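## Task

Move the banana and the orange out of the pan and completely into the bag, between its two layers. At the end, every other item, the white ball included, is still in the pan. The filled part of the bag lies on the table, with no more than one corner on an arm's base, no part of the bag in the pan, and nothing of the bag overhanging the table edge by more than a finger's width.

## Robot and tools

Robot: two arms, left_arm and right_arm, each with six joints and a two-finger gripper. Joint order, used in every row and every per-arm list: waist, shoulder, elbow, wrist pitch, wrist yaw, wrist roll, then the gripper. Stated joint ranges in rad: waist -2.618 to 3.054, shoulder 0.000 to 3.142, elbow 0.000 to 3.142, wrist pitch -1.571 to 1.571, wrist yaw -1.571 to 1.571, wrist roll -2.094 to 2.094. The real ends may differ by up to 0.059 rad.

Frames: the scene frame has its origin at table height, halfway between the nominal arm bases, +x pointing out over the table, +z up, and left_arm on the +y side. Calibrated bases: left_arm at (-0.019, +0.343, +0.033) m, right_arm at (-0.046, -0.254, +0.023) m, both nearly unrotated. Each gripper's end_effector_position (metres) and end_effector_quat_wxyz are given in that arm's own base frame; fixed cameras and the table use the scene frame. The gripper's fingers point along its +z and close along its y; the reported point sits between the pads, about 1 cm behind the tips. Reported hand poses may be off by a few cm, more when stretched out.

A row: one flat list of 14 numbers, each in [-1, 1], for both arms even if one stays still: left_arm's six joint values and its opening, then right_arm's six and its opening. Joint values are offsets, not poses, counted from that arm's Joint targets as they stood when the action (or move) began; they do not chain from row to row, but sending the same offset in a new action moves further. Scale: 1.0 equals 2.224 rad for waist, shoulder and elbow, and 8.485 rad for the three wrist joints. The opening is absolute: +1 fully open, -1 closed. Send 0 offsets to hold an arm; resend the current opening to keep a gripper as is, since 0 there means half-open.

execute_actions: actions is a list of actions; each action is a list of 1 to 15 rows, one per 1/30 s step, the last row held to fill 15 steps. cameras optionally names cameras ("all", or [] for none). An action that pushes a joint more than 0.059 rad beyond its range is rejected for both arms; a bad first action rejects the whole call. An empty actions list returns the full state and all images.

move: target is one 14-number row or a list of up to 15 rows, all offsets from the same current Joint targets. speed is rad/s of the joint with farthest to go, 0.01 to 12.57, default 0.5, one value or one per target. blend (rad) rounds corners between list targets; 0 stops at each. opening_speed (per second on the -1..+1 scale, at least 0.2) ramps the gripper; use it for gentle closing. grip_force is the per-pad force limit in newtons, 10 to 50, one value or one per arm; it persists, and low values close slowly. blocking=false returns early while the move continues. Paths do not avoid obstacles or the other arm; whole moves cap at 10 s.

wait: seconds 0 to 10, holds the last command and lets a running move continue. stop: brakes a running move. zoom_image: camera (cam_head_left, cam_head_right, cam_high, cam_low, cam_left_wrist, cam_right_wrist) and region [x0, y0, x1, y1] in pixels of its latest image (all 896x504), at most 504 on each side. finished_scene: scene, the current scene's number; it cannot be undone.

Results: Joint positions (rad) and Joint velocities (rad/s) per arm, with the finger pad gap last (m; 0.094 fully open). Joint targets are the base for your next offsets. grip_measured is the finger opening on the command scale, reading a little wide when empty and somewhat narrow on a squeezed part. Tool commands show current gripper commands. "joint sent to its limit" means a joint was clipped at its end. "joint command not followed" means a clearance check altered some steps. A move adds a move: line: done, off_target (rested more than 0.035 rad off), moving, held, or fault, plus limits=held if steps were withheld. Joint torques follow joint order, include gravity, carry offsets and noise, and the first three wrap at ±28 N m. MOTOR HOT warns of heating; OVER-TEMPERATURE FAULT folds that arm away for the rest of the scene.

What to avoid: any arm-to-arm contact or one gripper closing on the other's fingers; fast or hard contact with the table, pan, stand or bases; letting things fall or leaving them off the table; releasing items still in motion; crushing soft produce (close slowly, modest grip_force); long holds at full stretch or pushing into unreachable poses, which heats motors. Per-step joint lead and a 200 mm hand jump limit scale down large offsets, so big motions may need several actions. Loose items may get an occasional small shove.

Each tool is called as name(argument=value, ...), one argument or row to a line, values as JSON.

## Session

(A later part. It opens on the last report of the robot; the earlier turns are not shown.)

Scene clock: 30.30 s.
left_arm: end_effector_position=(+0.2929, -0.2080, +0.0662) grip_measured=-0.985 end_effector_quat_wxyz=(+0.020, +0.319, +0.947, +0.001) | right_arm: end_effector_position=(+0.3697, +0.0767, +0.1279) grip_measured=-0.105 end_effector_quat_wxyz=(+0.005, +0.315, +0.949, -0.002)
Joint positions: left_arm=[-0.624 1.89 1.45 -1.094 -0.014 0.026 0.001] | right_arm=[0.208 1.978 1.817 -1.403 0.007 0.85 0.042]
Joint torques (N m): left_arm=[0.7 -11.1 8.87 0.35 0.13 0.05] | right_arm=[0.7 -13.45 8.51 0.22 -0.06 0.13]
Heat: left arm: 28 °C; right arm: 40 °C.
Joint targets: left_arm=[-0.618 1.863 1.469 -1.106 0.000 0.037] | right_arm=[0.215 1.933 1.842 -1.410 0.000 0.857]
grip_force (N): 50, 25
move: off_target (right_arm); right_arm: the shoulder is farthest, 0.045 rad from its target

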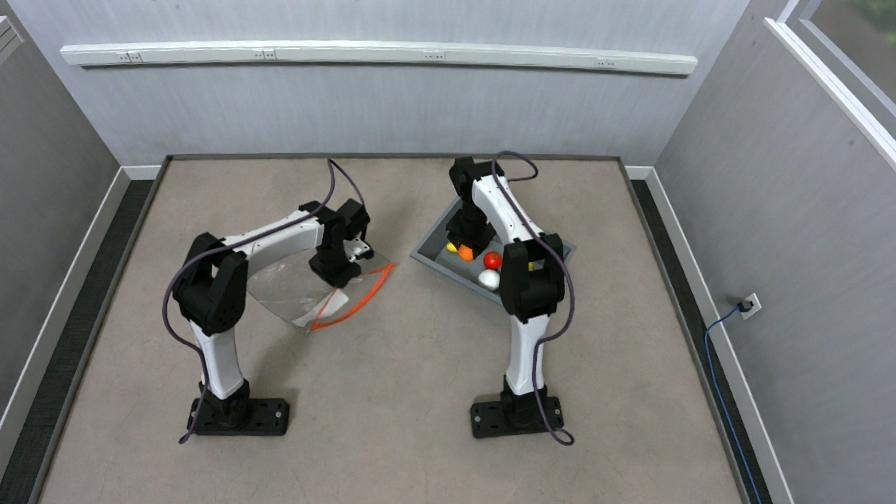

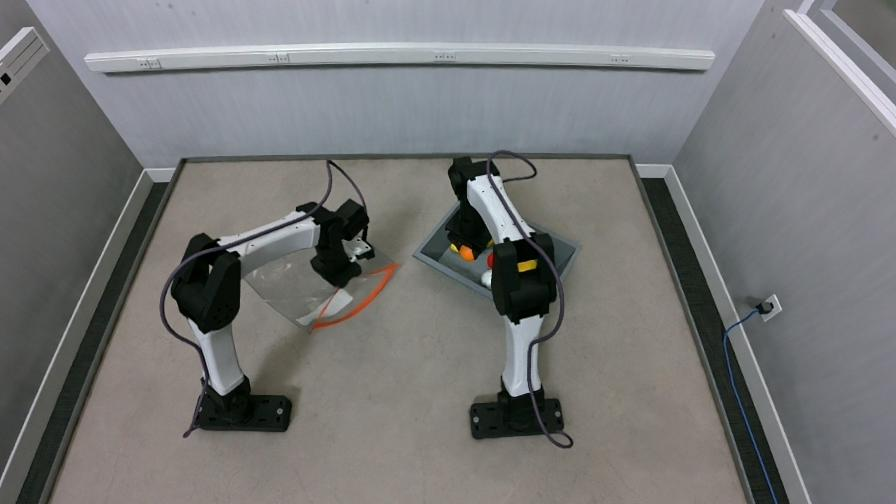

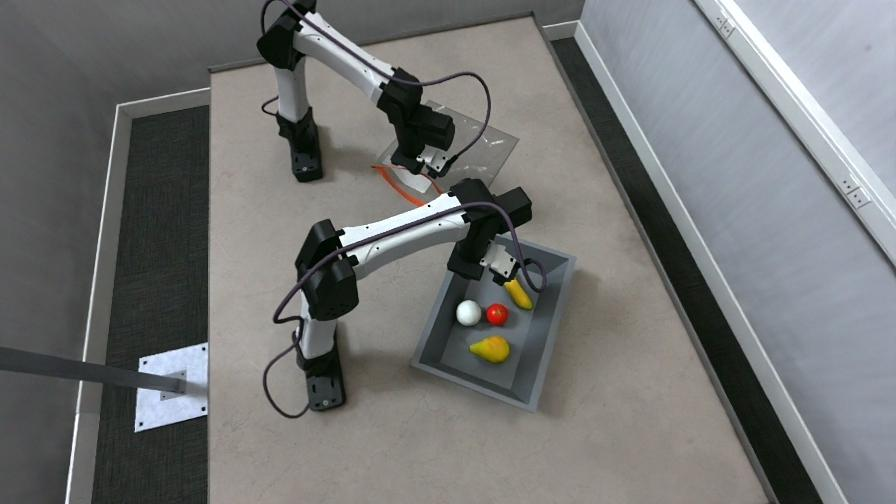

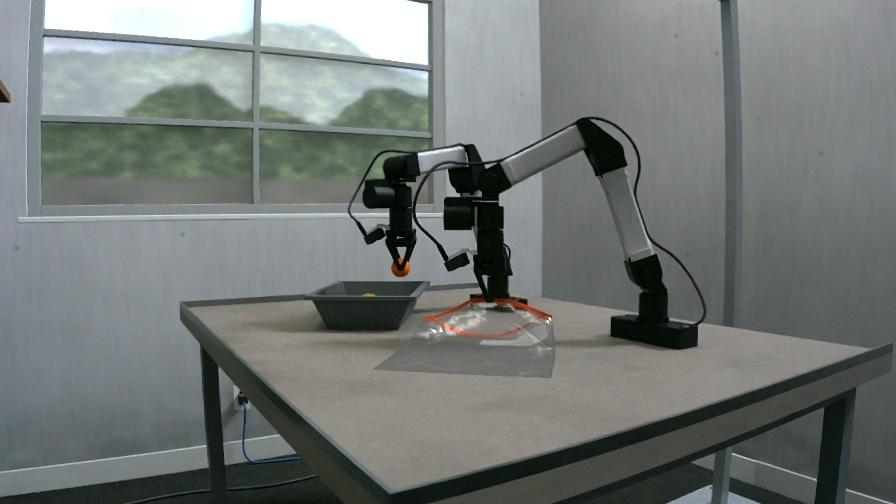

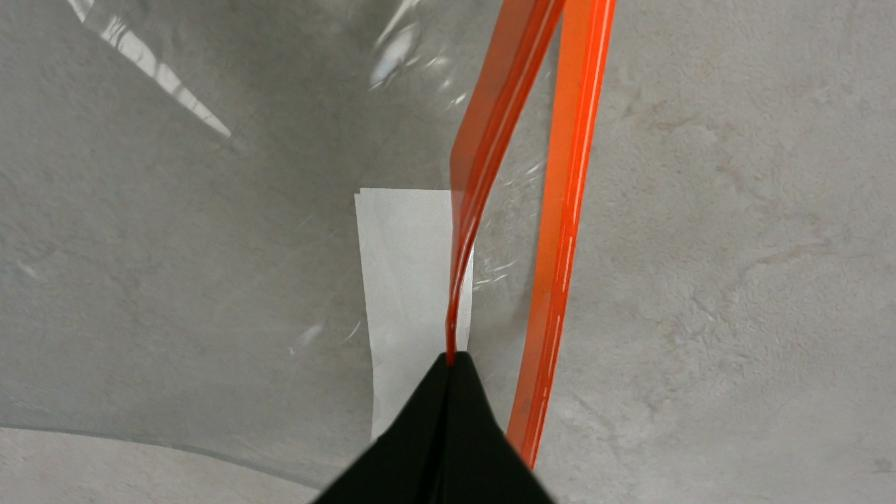

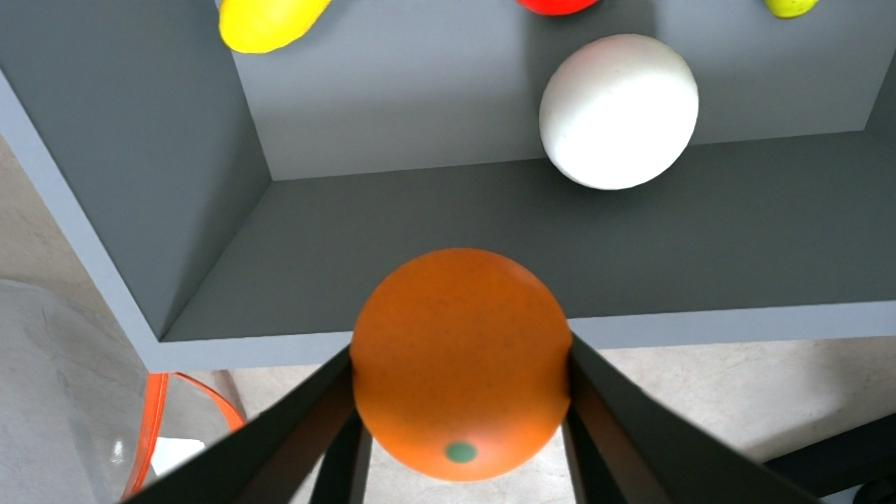

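move(
  target=[
    [0,0,0,0,0,0,-1,0.3080,-0.2687,-0.3152,0.0477,0,-0.0892,-0.2],
    [0,0,0,0,0,0,-1,0.3420,0.0293,-0.6828,0.3282,0,-0.1010,-0.2],
  ],
  speed=[0.6,0.6],
  blend=[0.1,0],
  cameras=["cam_left_wrist","cam_right_wrist","cam_head_left","cam_low"],
)

Scene clock: 38.10 s.
left_arm: end_effector_position=(+0.2928, -0.2079, +0.0662) grip_measured=-0.985 end_effector_quat_wxyz=(+0.020, +0.319, +0.947, +0.001) | right_arm: end_effector_position=(+0.2275, +0.3297, +0.0296) grip_measured=-0.105 end_effector_quat_wxyz=(+0.521, -0.372, +0.717, +0.275)
Joint positions: left_arm=[-0.624 1.89 1.45 -1.094 -0.014 0.026 0.001] | right_arm=[0.968 1.988 0.326 1.351 0.003 0.008 0.042]
Joint torques (N m): left_arm=[0.73 -11.08 8.88 0.35 0.13 0.06] | right_arm=[0.76 -5.53 2.55 2.2 -0.06 -0.05]
Heat: left arm: 29 °C; right arm: 40 °C.
Joint targets: left_arm=[-0.618 1.863 1.469 -1.106 0.000 0.037] | right_arm=[0.976 1.998 0.323 1.375 0.000 0.000]
grip_force (N): 50, 25
move: done
Images, in order (width x height): cam_head_left 896x504, cam_low 896x504, cam_left_wrist 896x504, cam_right_wrist 896x504.

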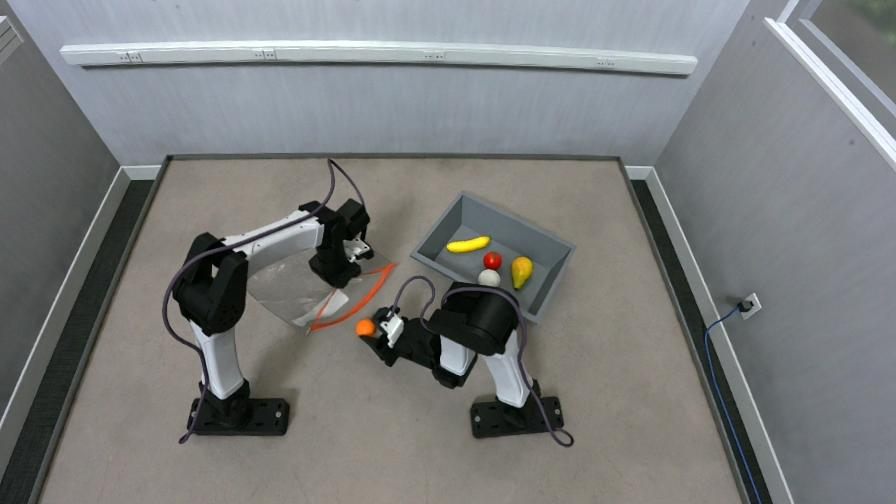

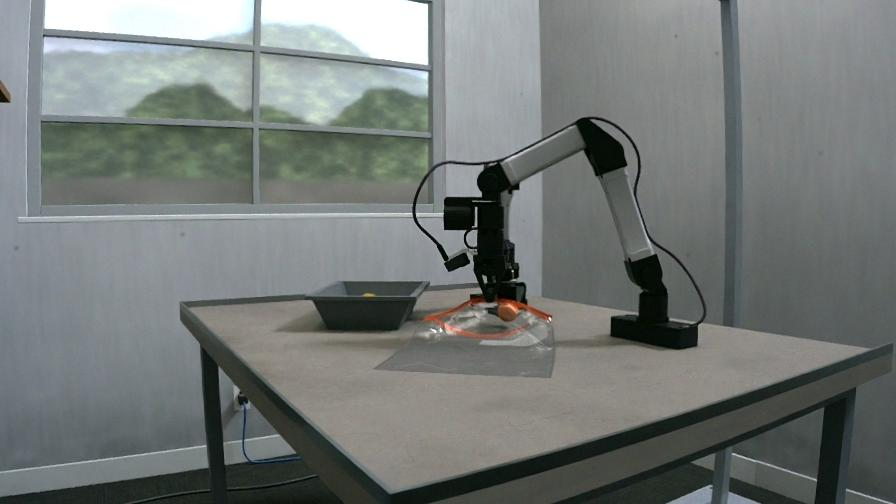

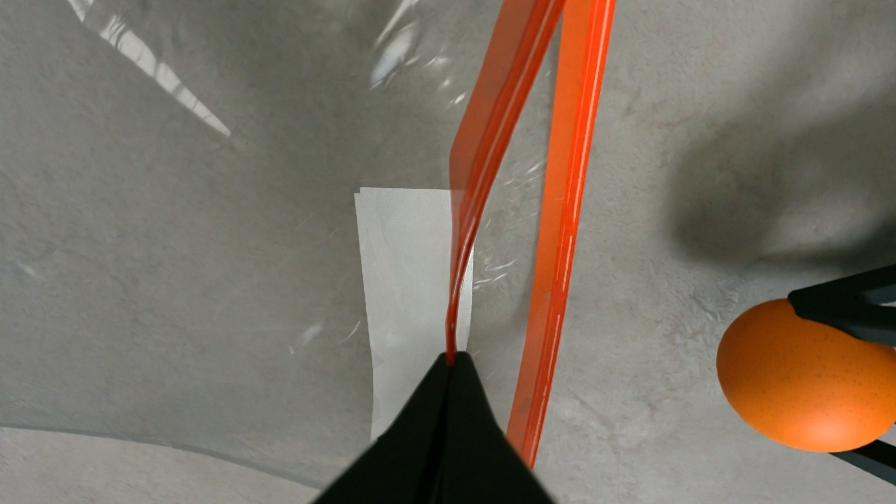

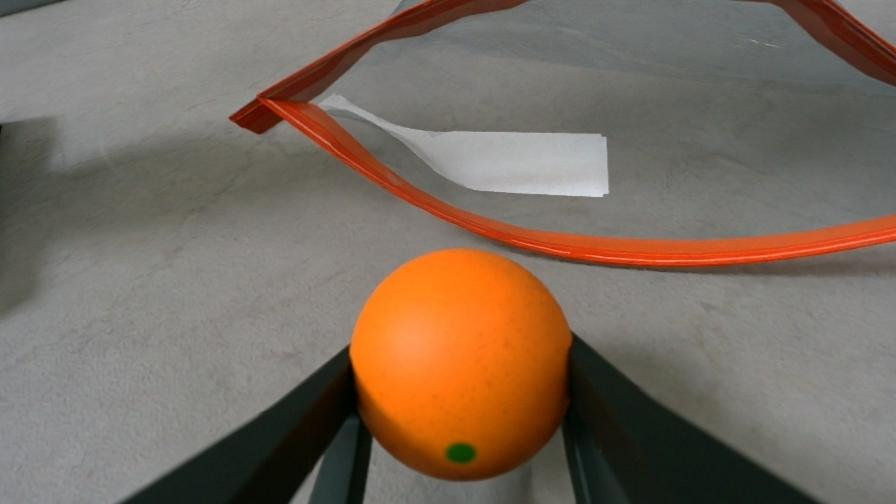

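move(
  target=[
    [0,0,0,0,0,0,-1,0,0.0602,0.0407,0.0051,0,0,-0.2],
    [0,0,0,0,0,0,-1,0,0.1268,0.2276,-0.0264,0,0,-0.2],
  ],
  speed=[0.2,0.25],
  blend=[0.03,0],
  cameras=["cam_left_wrist","cam_right_wrist","cam_low"],
)

Scene clock: 41.33 s.
left_arm: end_effector_position=(+0.2925, -0.2078, +0.0662) grip_measured=-0.985 end_effector_quat_wxyz=(+0.019, +0.319, +0.947, +0.001) | right_arm: end_effector_position=(+0.2919, +0.4233, +0.0067) grip_measured=-0.105 end_effector_quat_wxyz=(+0.525, -0.371, +0.714, +0.277)
Joint positions: left_arm=[-0.624 1.89 1.45 -1.095 -0.014 0.026 0.001] | right_arm=[0.968 2.266 0.812 1.154 0.003 0.008 0.042]
Joint torques (N m): left_arm=[0.73 -11.14 8.9 0.36 0.14 0.06] | right_arm=[0.75 -8.35 5.63 1.91 -0.06 -0.04]
Heat: left arm: 30 °C; right arm: 40 °C.
Joint targets: left_arm=[-0.618 1.863 1.469 -1.106 0.000 0.037] | right_arm=[0.976 2.280 0.830 1.151 0.000 0.001]
grip_force (N): 50, 25
move: done
Images, in order (width x height): cam_low 896x504, cam_left_wrist 896x504, cam_right_wrist 896x504.

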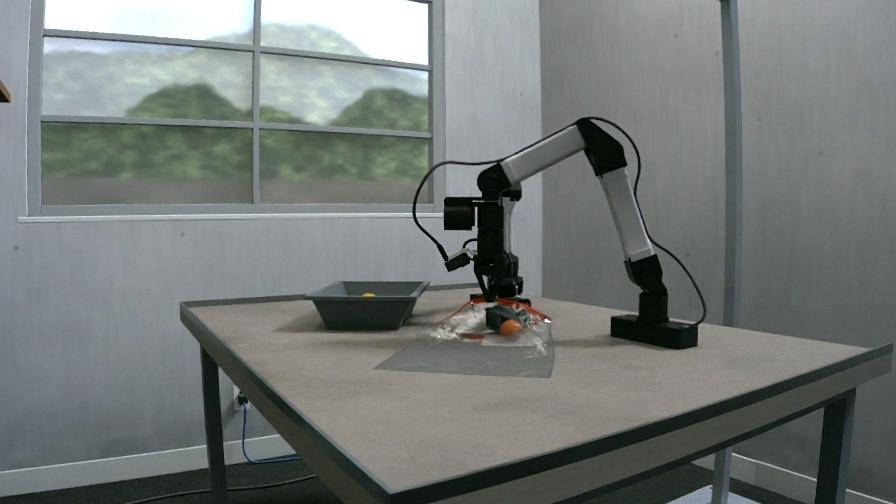

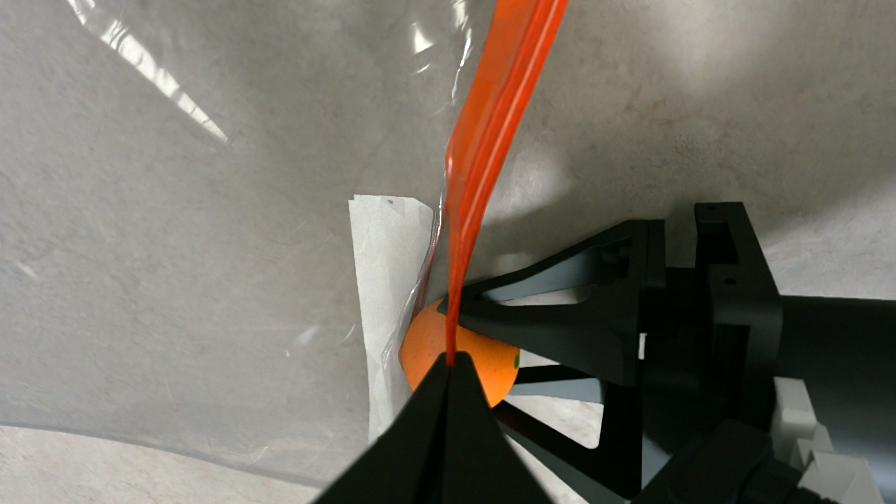

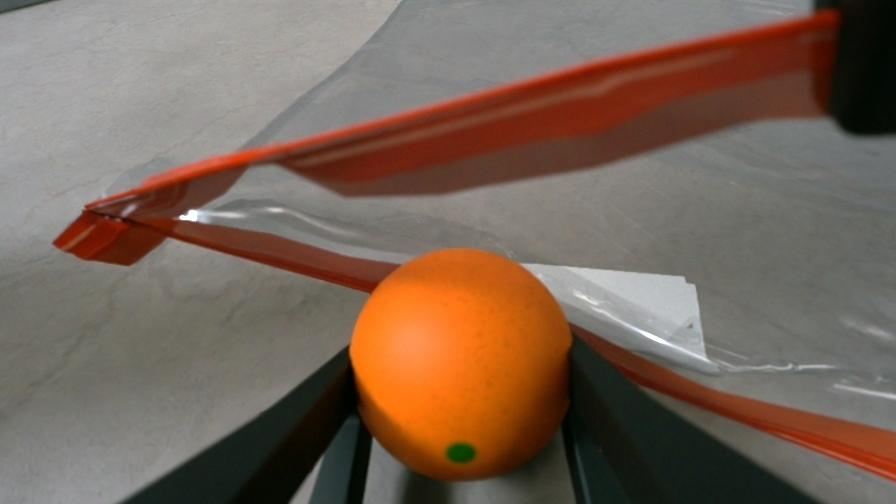

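move(
  target=[
    [0,0,0,0,0,0,-1,0,-0.1268,-0.2276,0.0264,0,0,-0.2],
    [0,-0.0049,0.0388,-0.0115,0,0,-1,0,-0.1268,-0.2276,0.0264,0,0,-0.2],
  ],
  speed=[0.25,0.1],
  blend=[0.03,0],
  cameras=["cam_left_wrist","cam_right_wrist","cam_low"],
)

Scene clock: 45.50 s.
left_arm: end_effector_position=(+0.2932, -0.2083, +0.0904) grip_measured=-0.985 end_effector_quat_wxyz=(+0.018, +0.319, +0.947, +0.002) | right_arm: end_effector_position=(+0.2253, +0.3265, +0.0128) grip_measured=-0.105 end_effector_quat_wxyz=(+0.505, -0.378, +0.728, +0.267)
Joint positions: left_arm=[-0.624 1.881 1.535 -1.191 -0.014 0.026 0.001] | right_arm=[0.968 2.033 0.327 1.351 0.003 0.008 0.042]
Joint torques (N m): left_arm=[0.76 -11.32 9.05 0.35 0.13 0.05] | right_arm=[0.75 -9.58 2.19 2.16 -0.06 -0.05]
Heat: left arm: 31 °C; right arm: 40 °C.
Joint targets: left_arm=[-0.618 1.851 1.555 -1.204 0.000 0.037] | right_arm=[0.976 1.998 0.323 1.375 0.000 0.001]
grip_force (N): 50, 25
move: done
Images, in order (width x height): cam_low 896x504, cam_left_wrist 896x504, cam_right_wrist 896x504.

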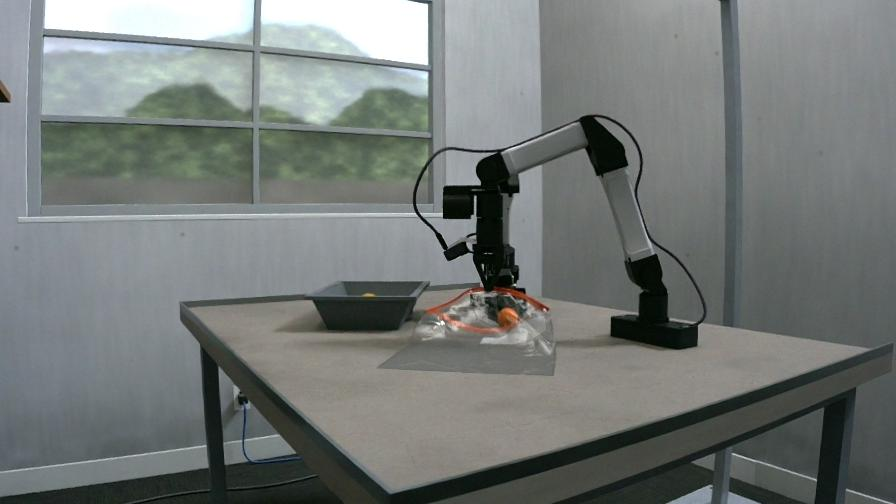

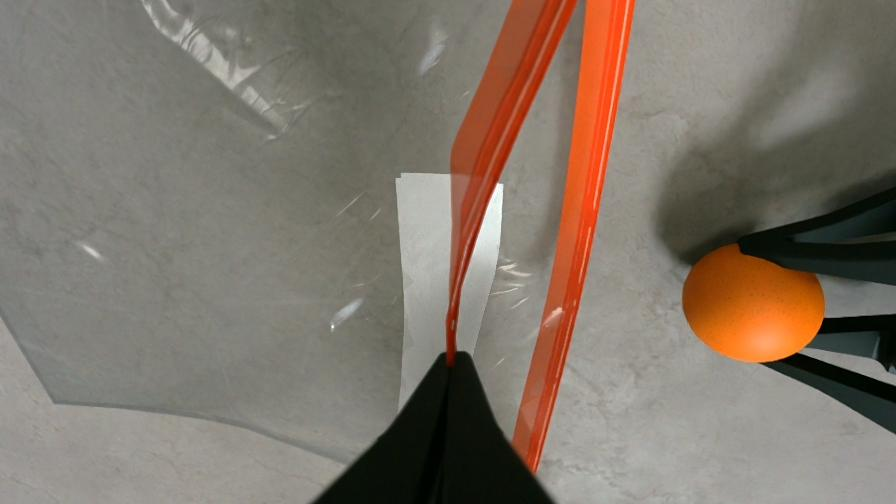

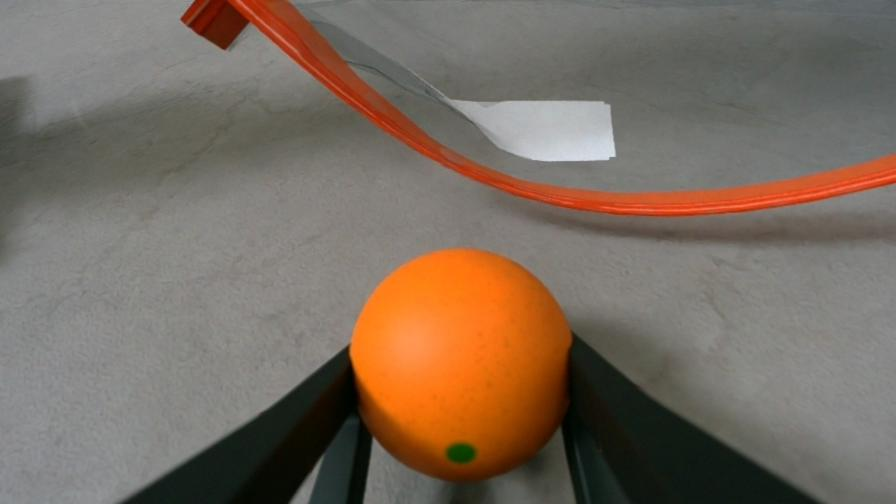

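move(
  target=[
    [0,0,0,0,0,0,-1,0,-0.0393,0.0182,-0.0151,0,0,-0.2],
    [0,0,0,0,0,0,-1,0,0.1269,0.2274,-0.0087,0,0,-0.2],
  ],
  speed=[0.25,0.25],
  blend=[0.02,0],
  cameras=["cam_left_wrist","cam_right_wrist","cam_low"],
)

zoom_image(
  camera="cam_low",
  region=[355, 230, 595, 390],
)

Scene clock: 49.37 s.
left_arm: end_effector_position=(+0.2930, -0.2081, +0.0904) grip_measured=-0.985 end_effector_quat_wxyz=(+0.018, +0.319, +0.947, +0.002) | right_arm: end_effector_position=(+0.2956, +0.4288, +0.0351) grip_measured=-0.105 end_effector_quat_wxyz=(+0.566, -0.354, +0.681, +0.300)
Joint positions: left_arm=[-0.624 1.881 1.535 -1.192 -0.014 0.026 0.001] | right_arm=[0.968 2.267 0.811 1.277 0.003 0.008 0.042]
Joint torques (N m): left_arm=[0.69 -11.25 9.06 0.34 0.13 0.05] | right_arm=[0.75 -8.5 5.75 2.22 -0.06 -0.04]
Heat: left arm: 32 °C; right arm: 40 °C.
Joint targets: left_arm=[-0.618 1.851 1.555 -1.204 0.000 0.037] | right_arm=[0.976 2.280 0.829 1.301 0.000 0.001]
grip_force (N): 50, 25
move: done
Images, in order (width x height): cam_low 896x504, cam_left_wrist 896x504, cam_right_wrist 896x504.

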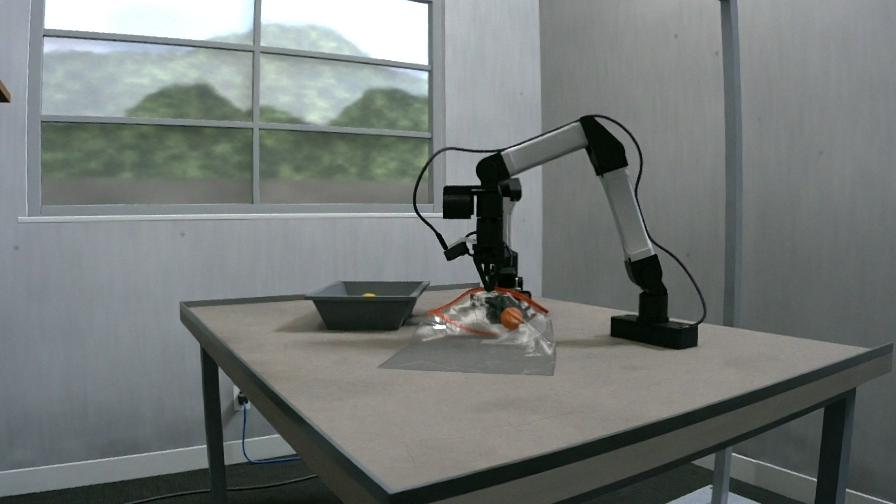

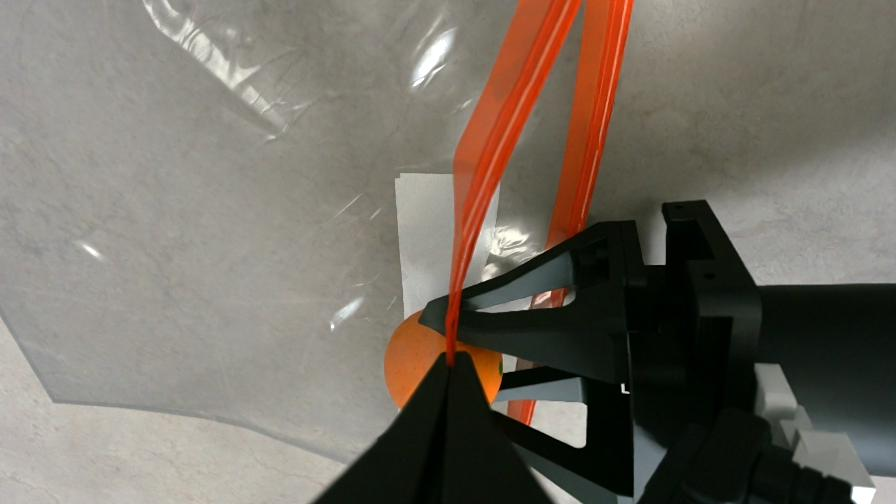

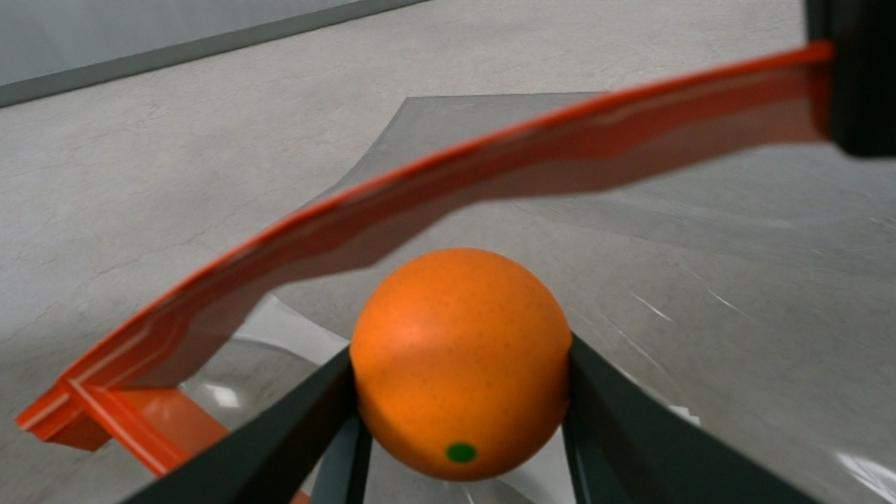

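Scaled by 2.100 from the camera's 896x504 image, which has a finer 1280x720 frame.

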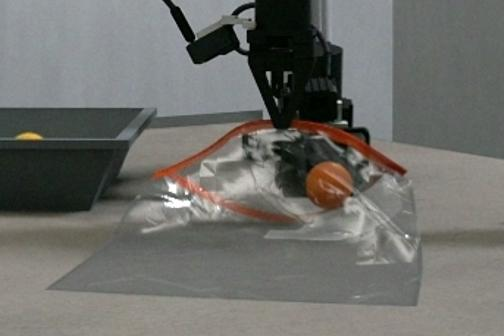

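move(
  target=[0,0,0,0,0,0,-1,0,0.0728,0.0632,0.0025,0,0,-0.2],
  speed=0.12,
  cameras=["cam_left_wrist","cam_right_wrist"],
)

Scene clock: 51.40 s.
left_arm: end_effector_position=(+0.2929, -0.2080, +0.0904) grip_measured=-0.985 end_effector_quat_wxyz=(+0.017, +0.319, +0.947, +0.002) | right_arm: end_effector_position=(+0.3108, +0.4509, +0.0089) grip_measured=-0.105 end_effector_quat_wxyz=(+0.573, -0.352, +0.676, +0.302)
Joint positions: left_arm=[-0.624 1.881 1.535 -1.193 -0.014 0.026 0.001] | right_arm=[0.968 2.425 0.953 1.309 0.003 0.007 0.042]
Joint torques (N m): left_arm=[0.73 -11.26 9.05 0.36 0.15 0.06] | right_arm=[0.75 -9.01 5.46 2.08 -0.06 -0.03]
Heat: left arm: 33 °C; right arm: 40 °C.
Joint targets: left_arm=[-0.618 1.851 1.555 -1.204 0.000 0.037] | right_arm=[0.976 2.442 0.970 1.322 0.000 0.000]
grip_force (N): 50, 25
move: done
Images, in order (width x height): cam_left_wrist 896x504, cam_right_wrist 896x504.

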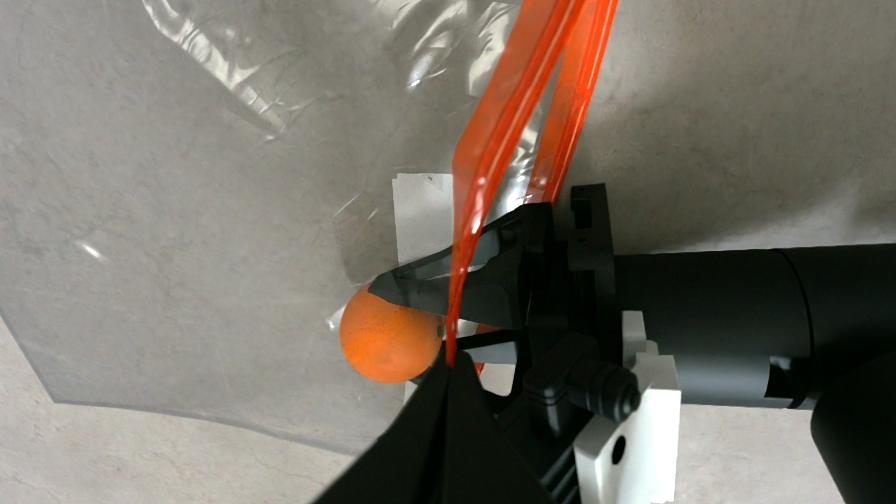

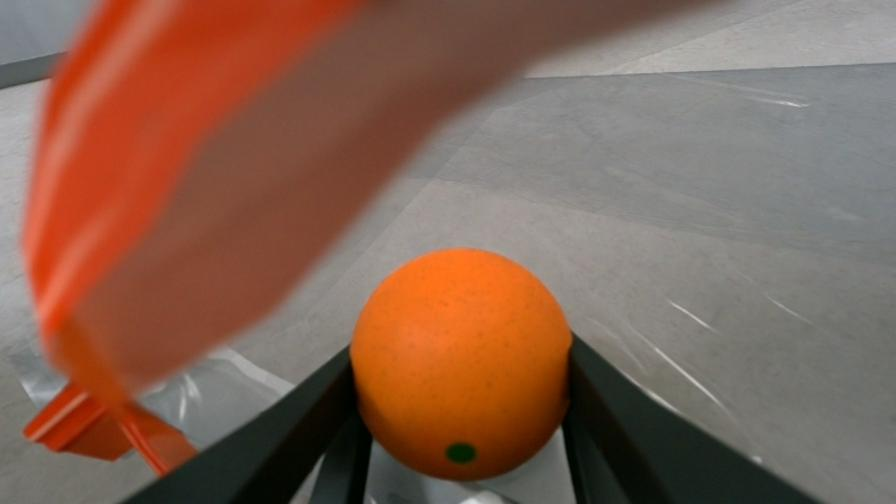

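move(
  target=[
    [0,0,0,0,0,0,-1,0,0.0138,0.0042,0.0025,0,0,-0.2],
    [0,0,0,0,0,0,-1,0,0.0138,0.0042,0.0025,0,0,0.25],
  ],
  speed=0.1,
  opening_speed=0.3,
  cameras=["cam_left_wrist","cam_right_wrist"],
)

Scene clock: 54.27 s.
left_arm: end_effector_position=(+0.2926, -0.2078, +0.0904) grip_measured=-0.985 end_effector_quat_wxyz=(+0.017, +0.319, +0.947, +0.002) | right_arm: end_effector_position=(+0.3122, +0.4528, +0.0104) grip_measured=+0.248 end_effector_quat_wxyz=(+0.583, -0.348, +0.667, +0.306)
Joint positions: left_arm=[-0.624 1.881 1.535 -1.194 -0.014 0.026 0.001] | right_arm=[0.968 2.45 0.965 1.353 0.003 0.003 0.059]
Joint torques (N m): left_arm=[0.72 -11.26 9.07 0.35 0.14 0.05] | right_arm=[0.75 -8.61 5.14 1.86 -0.06 0.02]
Heat: left arm: 34 °C; right arm: 40 °C.
Joint targets: left_arm=[-0.618 1.851 1.555 -1.204 0.000 0.037] | right_arm=[0.976 2.473 0.979 1.343 0.000 0.000]
grip_force (N): 50, 25
move: done
Images, in order (width x height): cam_left_wrist 896x504, cam_right_wrist 896x504.

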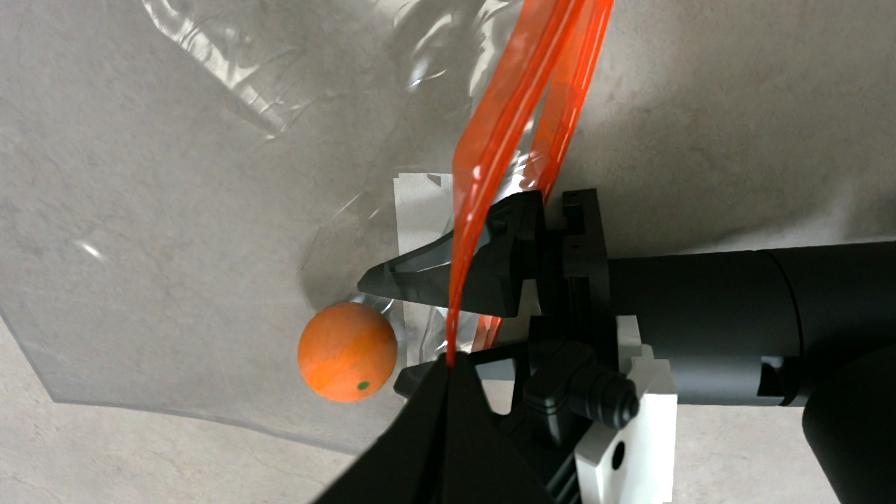

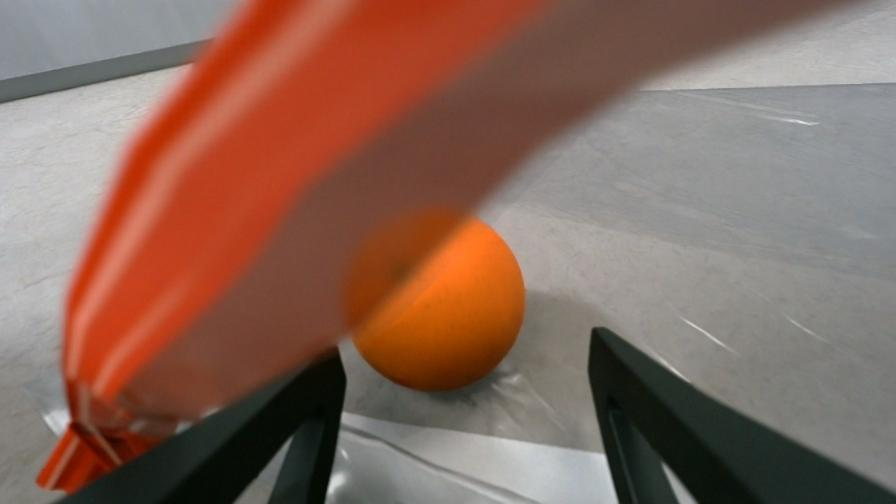

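move(
  target=[
    [0,0,0,0,0,0,-1,0,-0.0868,-0.0674,-0.005,0,0,0.25],
    [0,0,0,0,0,0,-1,0,-0.2527,-0.277,-0.0113,0,0,0.25],
    [0,0,0,0,0,0,-1,-0.0342,-0.5115,0.0728,-0.2768,0,0.0118,0.25],
    [0,0,0,0,0,0,-1,-0.3489,-0.5115,0.0728,-0.2768,0,0.0589,0.25],
    [0,0,0,0,0,0,-1,-0.4013,-0.0325,0.6141,-0.3285,0,0.1682,0.25],
  ],
  speed=[0.2,0.3,0.9,0.9,0.9],
  blend=[0.03,0.05,0.15,0.15,0],
  cameras=["cam_left_wrist","cam_right_wrist","cam_head_left"],
)

Scene clock: 64.30 s.
left_arm: end_effector_position=(+0.2926, -0.2078, +0.0904) grip_measured=-0.985 end_effector_quat_wxyz=(+0.017, +0.319, +0.947, +0.002) | right_arm: end_effector_position=(+0.4754, +0.0416, +0.0871) grip_measured=+0.249 end_effector_quat_wxyz=(+0.022, +0.618, +0.786, +0.020)
Joint positions: left_arm=[-0.624 1.881 1.535 -1.194 -0.014 0.026 0.001] | right_arm=[0.087 2.394 2.32 -1.437 0.001 1.419 0.059]
Joint torques (N m): left_arm=[0.75 -11.25 9.09 0.37 0.13 0.05] | right_arm=[-0.38 -11.9 8.49 0.27 0.02 0.16]
Heat: left arm: 36 °C; right arm: 41 °C.
Joint targets: left_arm=[-0.618 1.851 1.555 -1.204 0.000 0.037] | right_arm=[0.083 2.400 2.345 -1.444 0.000 1.428]
grip_force (N): 50, 25
move: done
Images, in order (width x height): cam_head_left 896x504, cam_left_wrist 896x504, cam_right_wrist 896x504.

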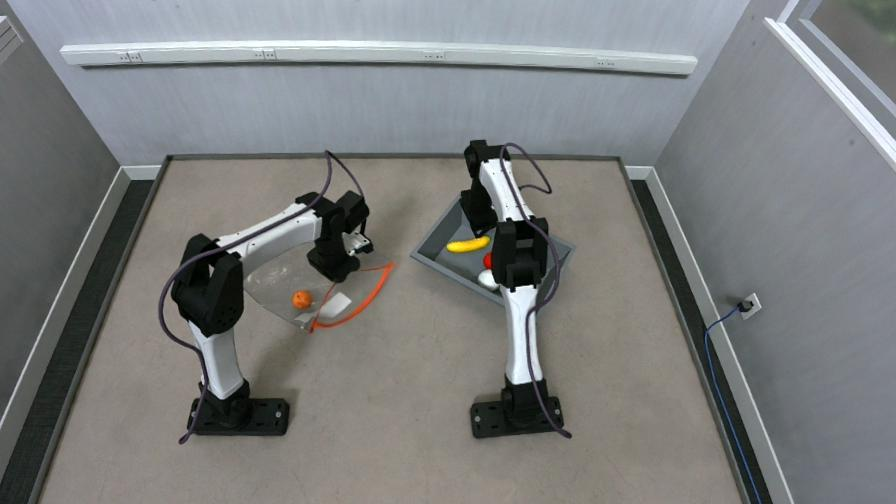

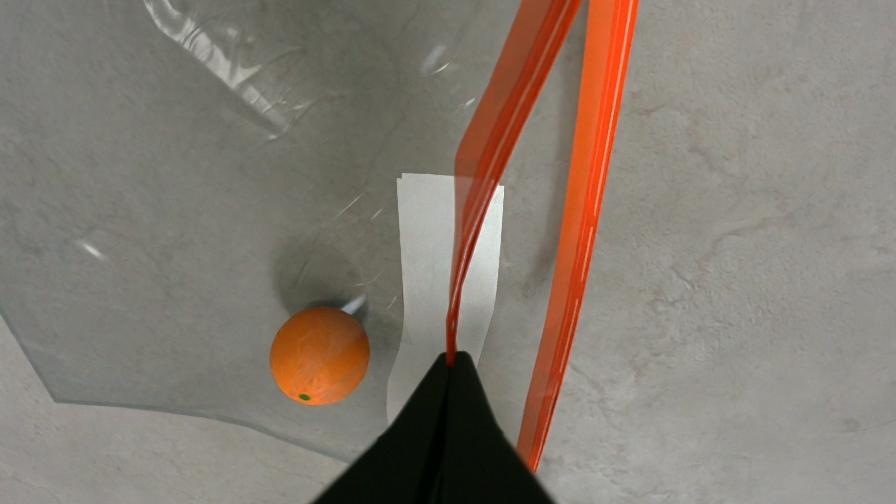

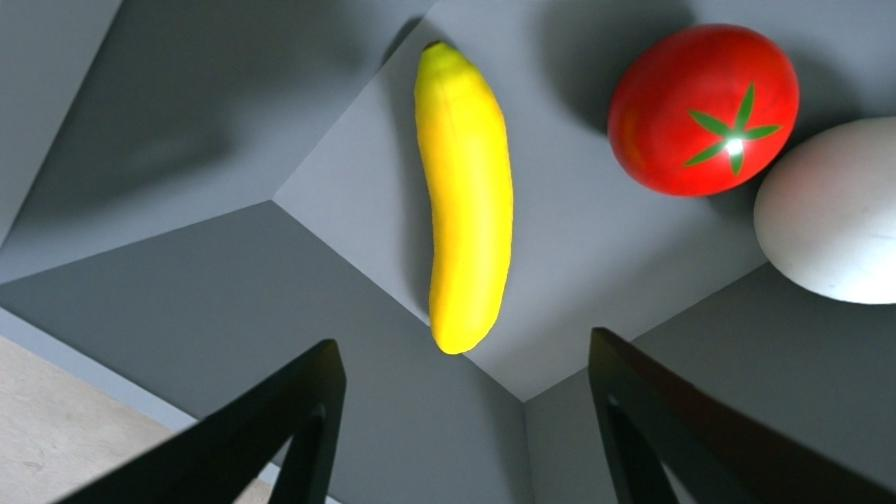

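move(
  target=[0,0,0,0,0,0,-1,0,-0.002,-0.1585,0.0409,0,0,0.25],
  speed=0.35,
  cameras=["cam_right_wrist","cam_head_right"],
  grip_force=[50,25],
)

Scene clock: 67.70 s.
left_arm: end_effector_position=(+0.2926, -0.2078, +0.0904) grip_measured=-0.985 end_effector_quat_wxyz=(+0.017, +0.319, +0.947, +0.002) | right_arm: end_effector_position=(+0.4766, +0.0417, +0.0054) grip_measured=+0.249 end_effector_quat_wxyz=(+0.023, +0.618, +0.786, +0.022)
Joint positions: left_arm=[-0.624 1.881 1.535 -1.194 -0.014 0.026 0.001] | right_arm=[0.087 2.394 1.994 -1.108 0.001 1.42 0.059]
Joint torques (N m): left_arm=[0.68 -11.28 9.07 0.37 0.13 0.06] | right_arm=[-0.36 -12.31 5.93 0.46 0.02 0.12]
Heat: left arm: 37 °C; right arm: 43 °C.
Joint targets: left_arm=[-0.618 1.851 1.555 -1.204 0.000 0.037] | right_arm=[0.083 2.396 1.992 -1.097 0.000 1.428]
grip_force (N): 50, 25
move: done
Images, in order (width x height): cam_head_right 896x504, cam_right_wrist 896x504.

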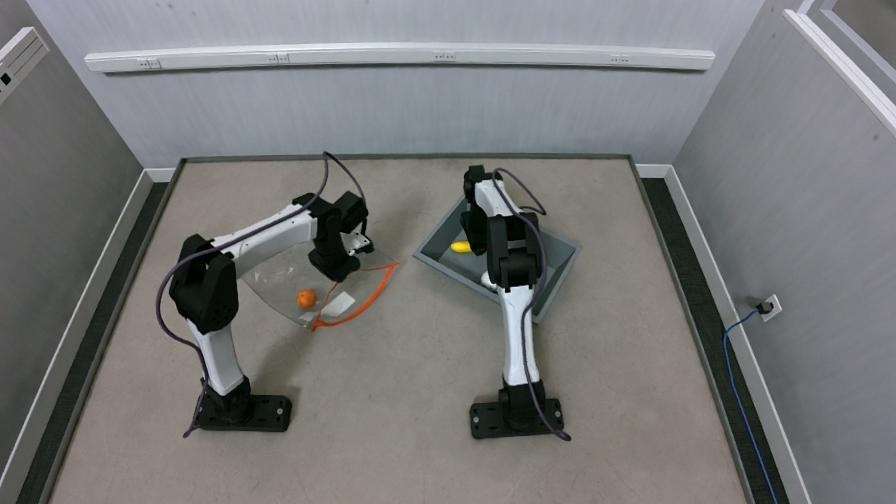

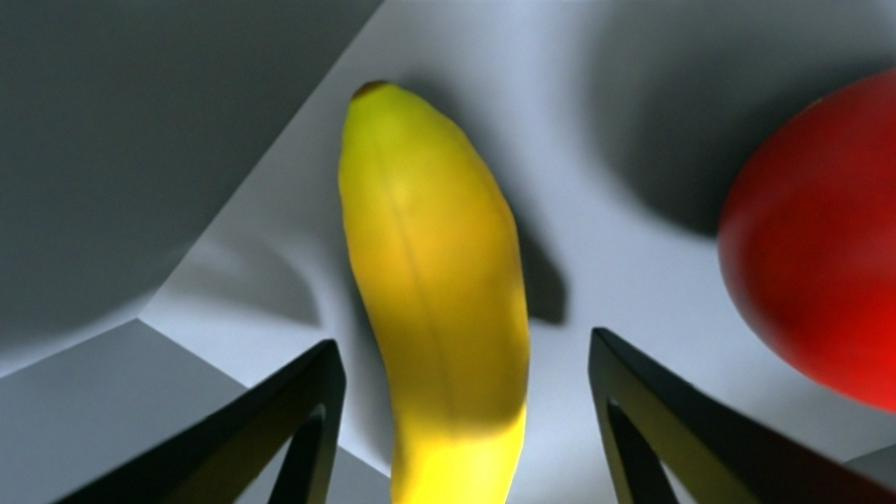

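move(
  target=[
    [0,0,0,0,0,0,-1,0,0,0,0,0,0,-0.7],
    [0,0,0,0,0,0,-1,0,0.002,0.1585,-0.0409,0,0,-0.7],
  ],
  speed=0.4,
  opening_speed=0.6,
  cameras=["cam_right_wrist"],
)

Scene clock: 71.97 s.
left_arm: end_effector_position=(+0.2926, -0.2078, +0.0904) grip_measured=-0.985 end_effector_quat_wxyz=(+0.017, +0.319, +0.947, +0.002) | right_arm: end_effector_position=(+0.4759, +0.0416, +0.0878) grip_measured=-0.418 end_effector_quat_wxyz=(+0.023, +0.618, +0.786, +0.021)
Joint positions: left_arm=[-0.624 1.881 1.535 -1.194 -0.014 0.026 0.001] | right_arm=[0.087 2.394 2.322 -1.437 0.001 1.42 0.027]
Joint torques (N m): left_arm=[0.7 -11.26 9.03 0.37 0.14 0.05] | right_arm=[-0.38 -11.9 8.25 0.25 0.02 0.13]
Heat: left arm: 38 °C; right arm: 45 °C.
Joint targets: left_arm=[-0.618 1.851 1.555 -1.204 0.000 0.037] | right_arm=[0.083 2.400 2.345 -1.444 0.000 1.428]
grip_force (N): 50, 25
move: done
Images, in order (width x height): cam_right_wrist 896x504.

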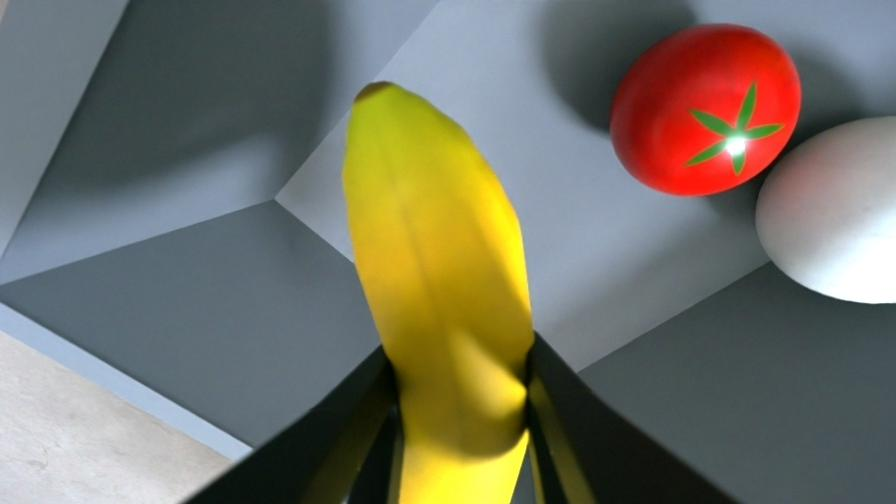

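move(
  target=[
    [0,0,0,0,0,0,-1,0,-0.1012,-0.1353,0.0005,0,0,-0.7],
    [0,0,0,0,0,0,-1,0.0526,-0.3228,-0.366,0.0028,0,-0.0622,-0.7],
    [0,0,0,0,0,0,-1,0.3943,-0.246,-0.3089,0.008,0,-0.1589,-0.7],
  ],
  speed=0.6,
  blend=[0.1,0.1,0],
  cameras=["cam_right_wrist","cam_head_right","cam_left_wrist"],
)

Scene clock: 77.10 s.
left_arm: end_effector_position=(+0.2926, -0.2078, +0.0904) grip_measured=-0.985 end_effector_quat_wxyz=(+0.017, +0.319, +0.947, +0.002) | right_arm: end_effector_position=(+0.1926, +0.2759, +0.1269) grip_measured=-0.418 end_effector_quat_wxyz=(-0.011, -0.423, +0.906, -0.007)
Joint positions: left_arm=[-0.624 1.881 1.535 -1.194 -0.014 0.026 0.001] | right_arm=[0.961 1.843 1.63 -1.385 0 0.088 0.027]
Joint torques (N m): left_arm=[0.73 -11.28 9.03 0.36 0.14 0.06] | right_arm=[-0.03 -7.38 8.69 0.33 -0.02 -0.05]
Heat: left arm: 39 °C; right arm: 45 °C.
Joint targets: left_arm=[-0.618 1.851 1.555 -1.204 0.000 0.037] | right_arm=[0.960 1.853 1.658 -1.376 0.000 0.080]
grip_force (N): 50, 25
move: done
Images, in order (width x height): cam_head_right 896x504, cam_left_wrist 896x504, cam_right_wrist 896x504.

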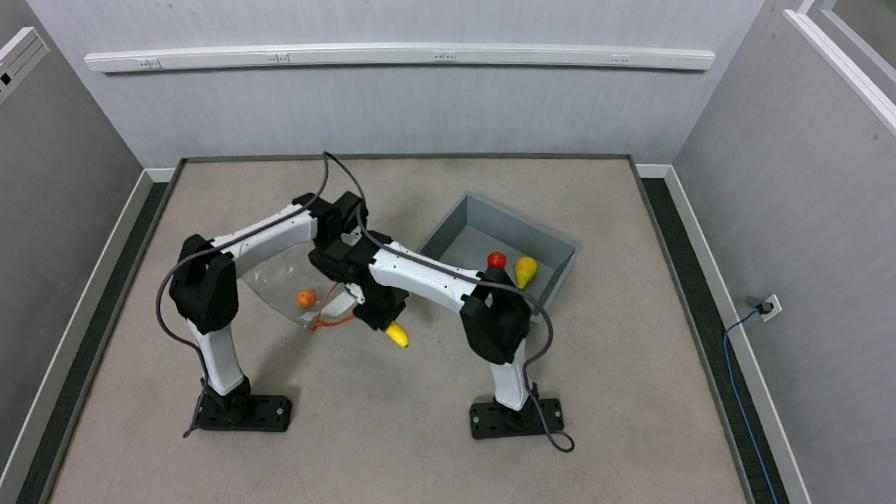

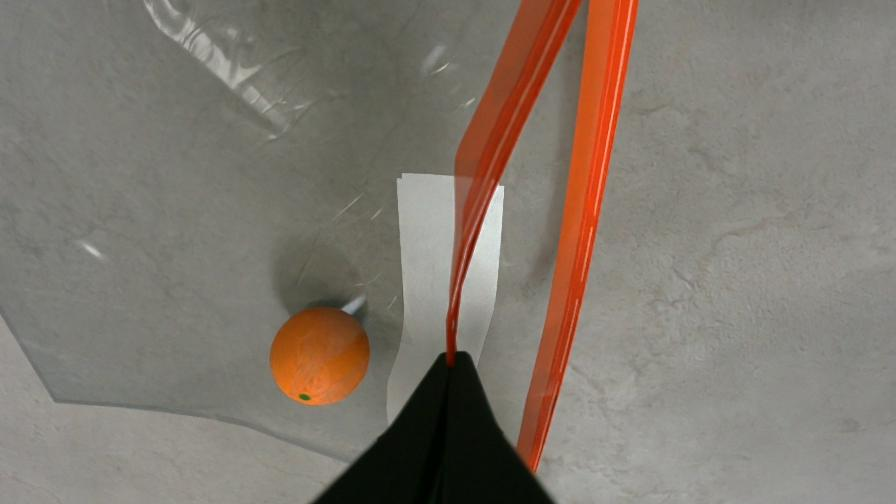

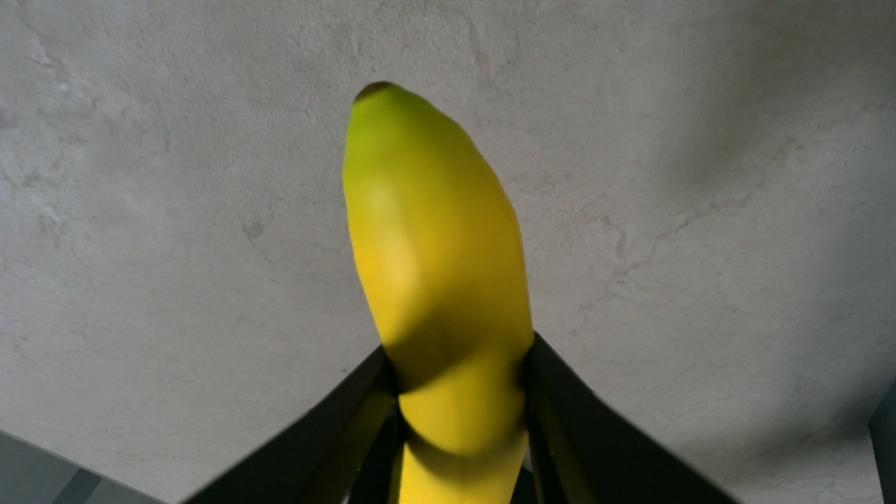

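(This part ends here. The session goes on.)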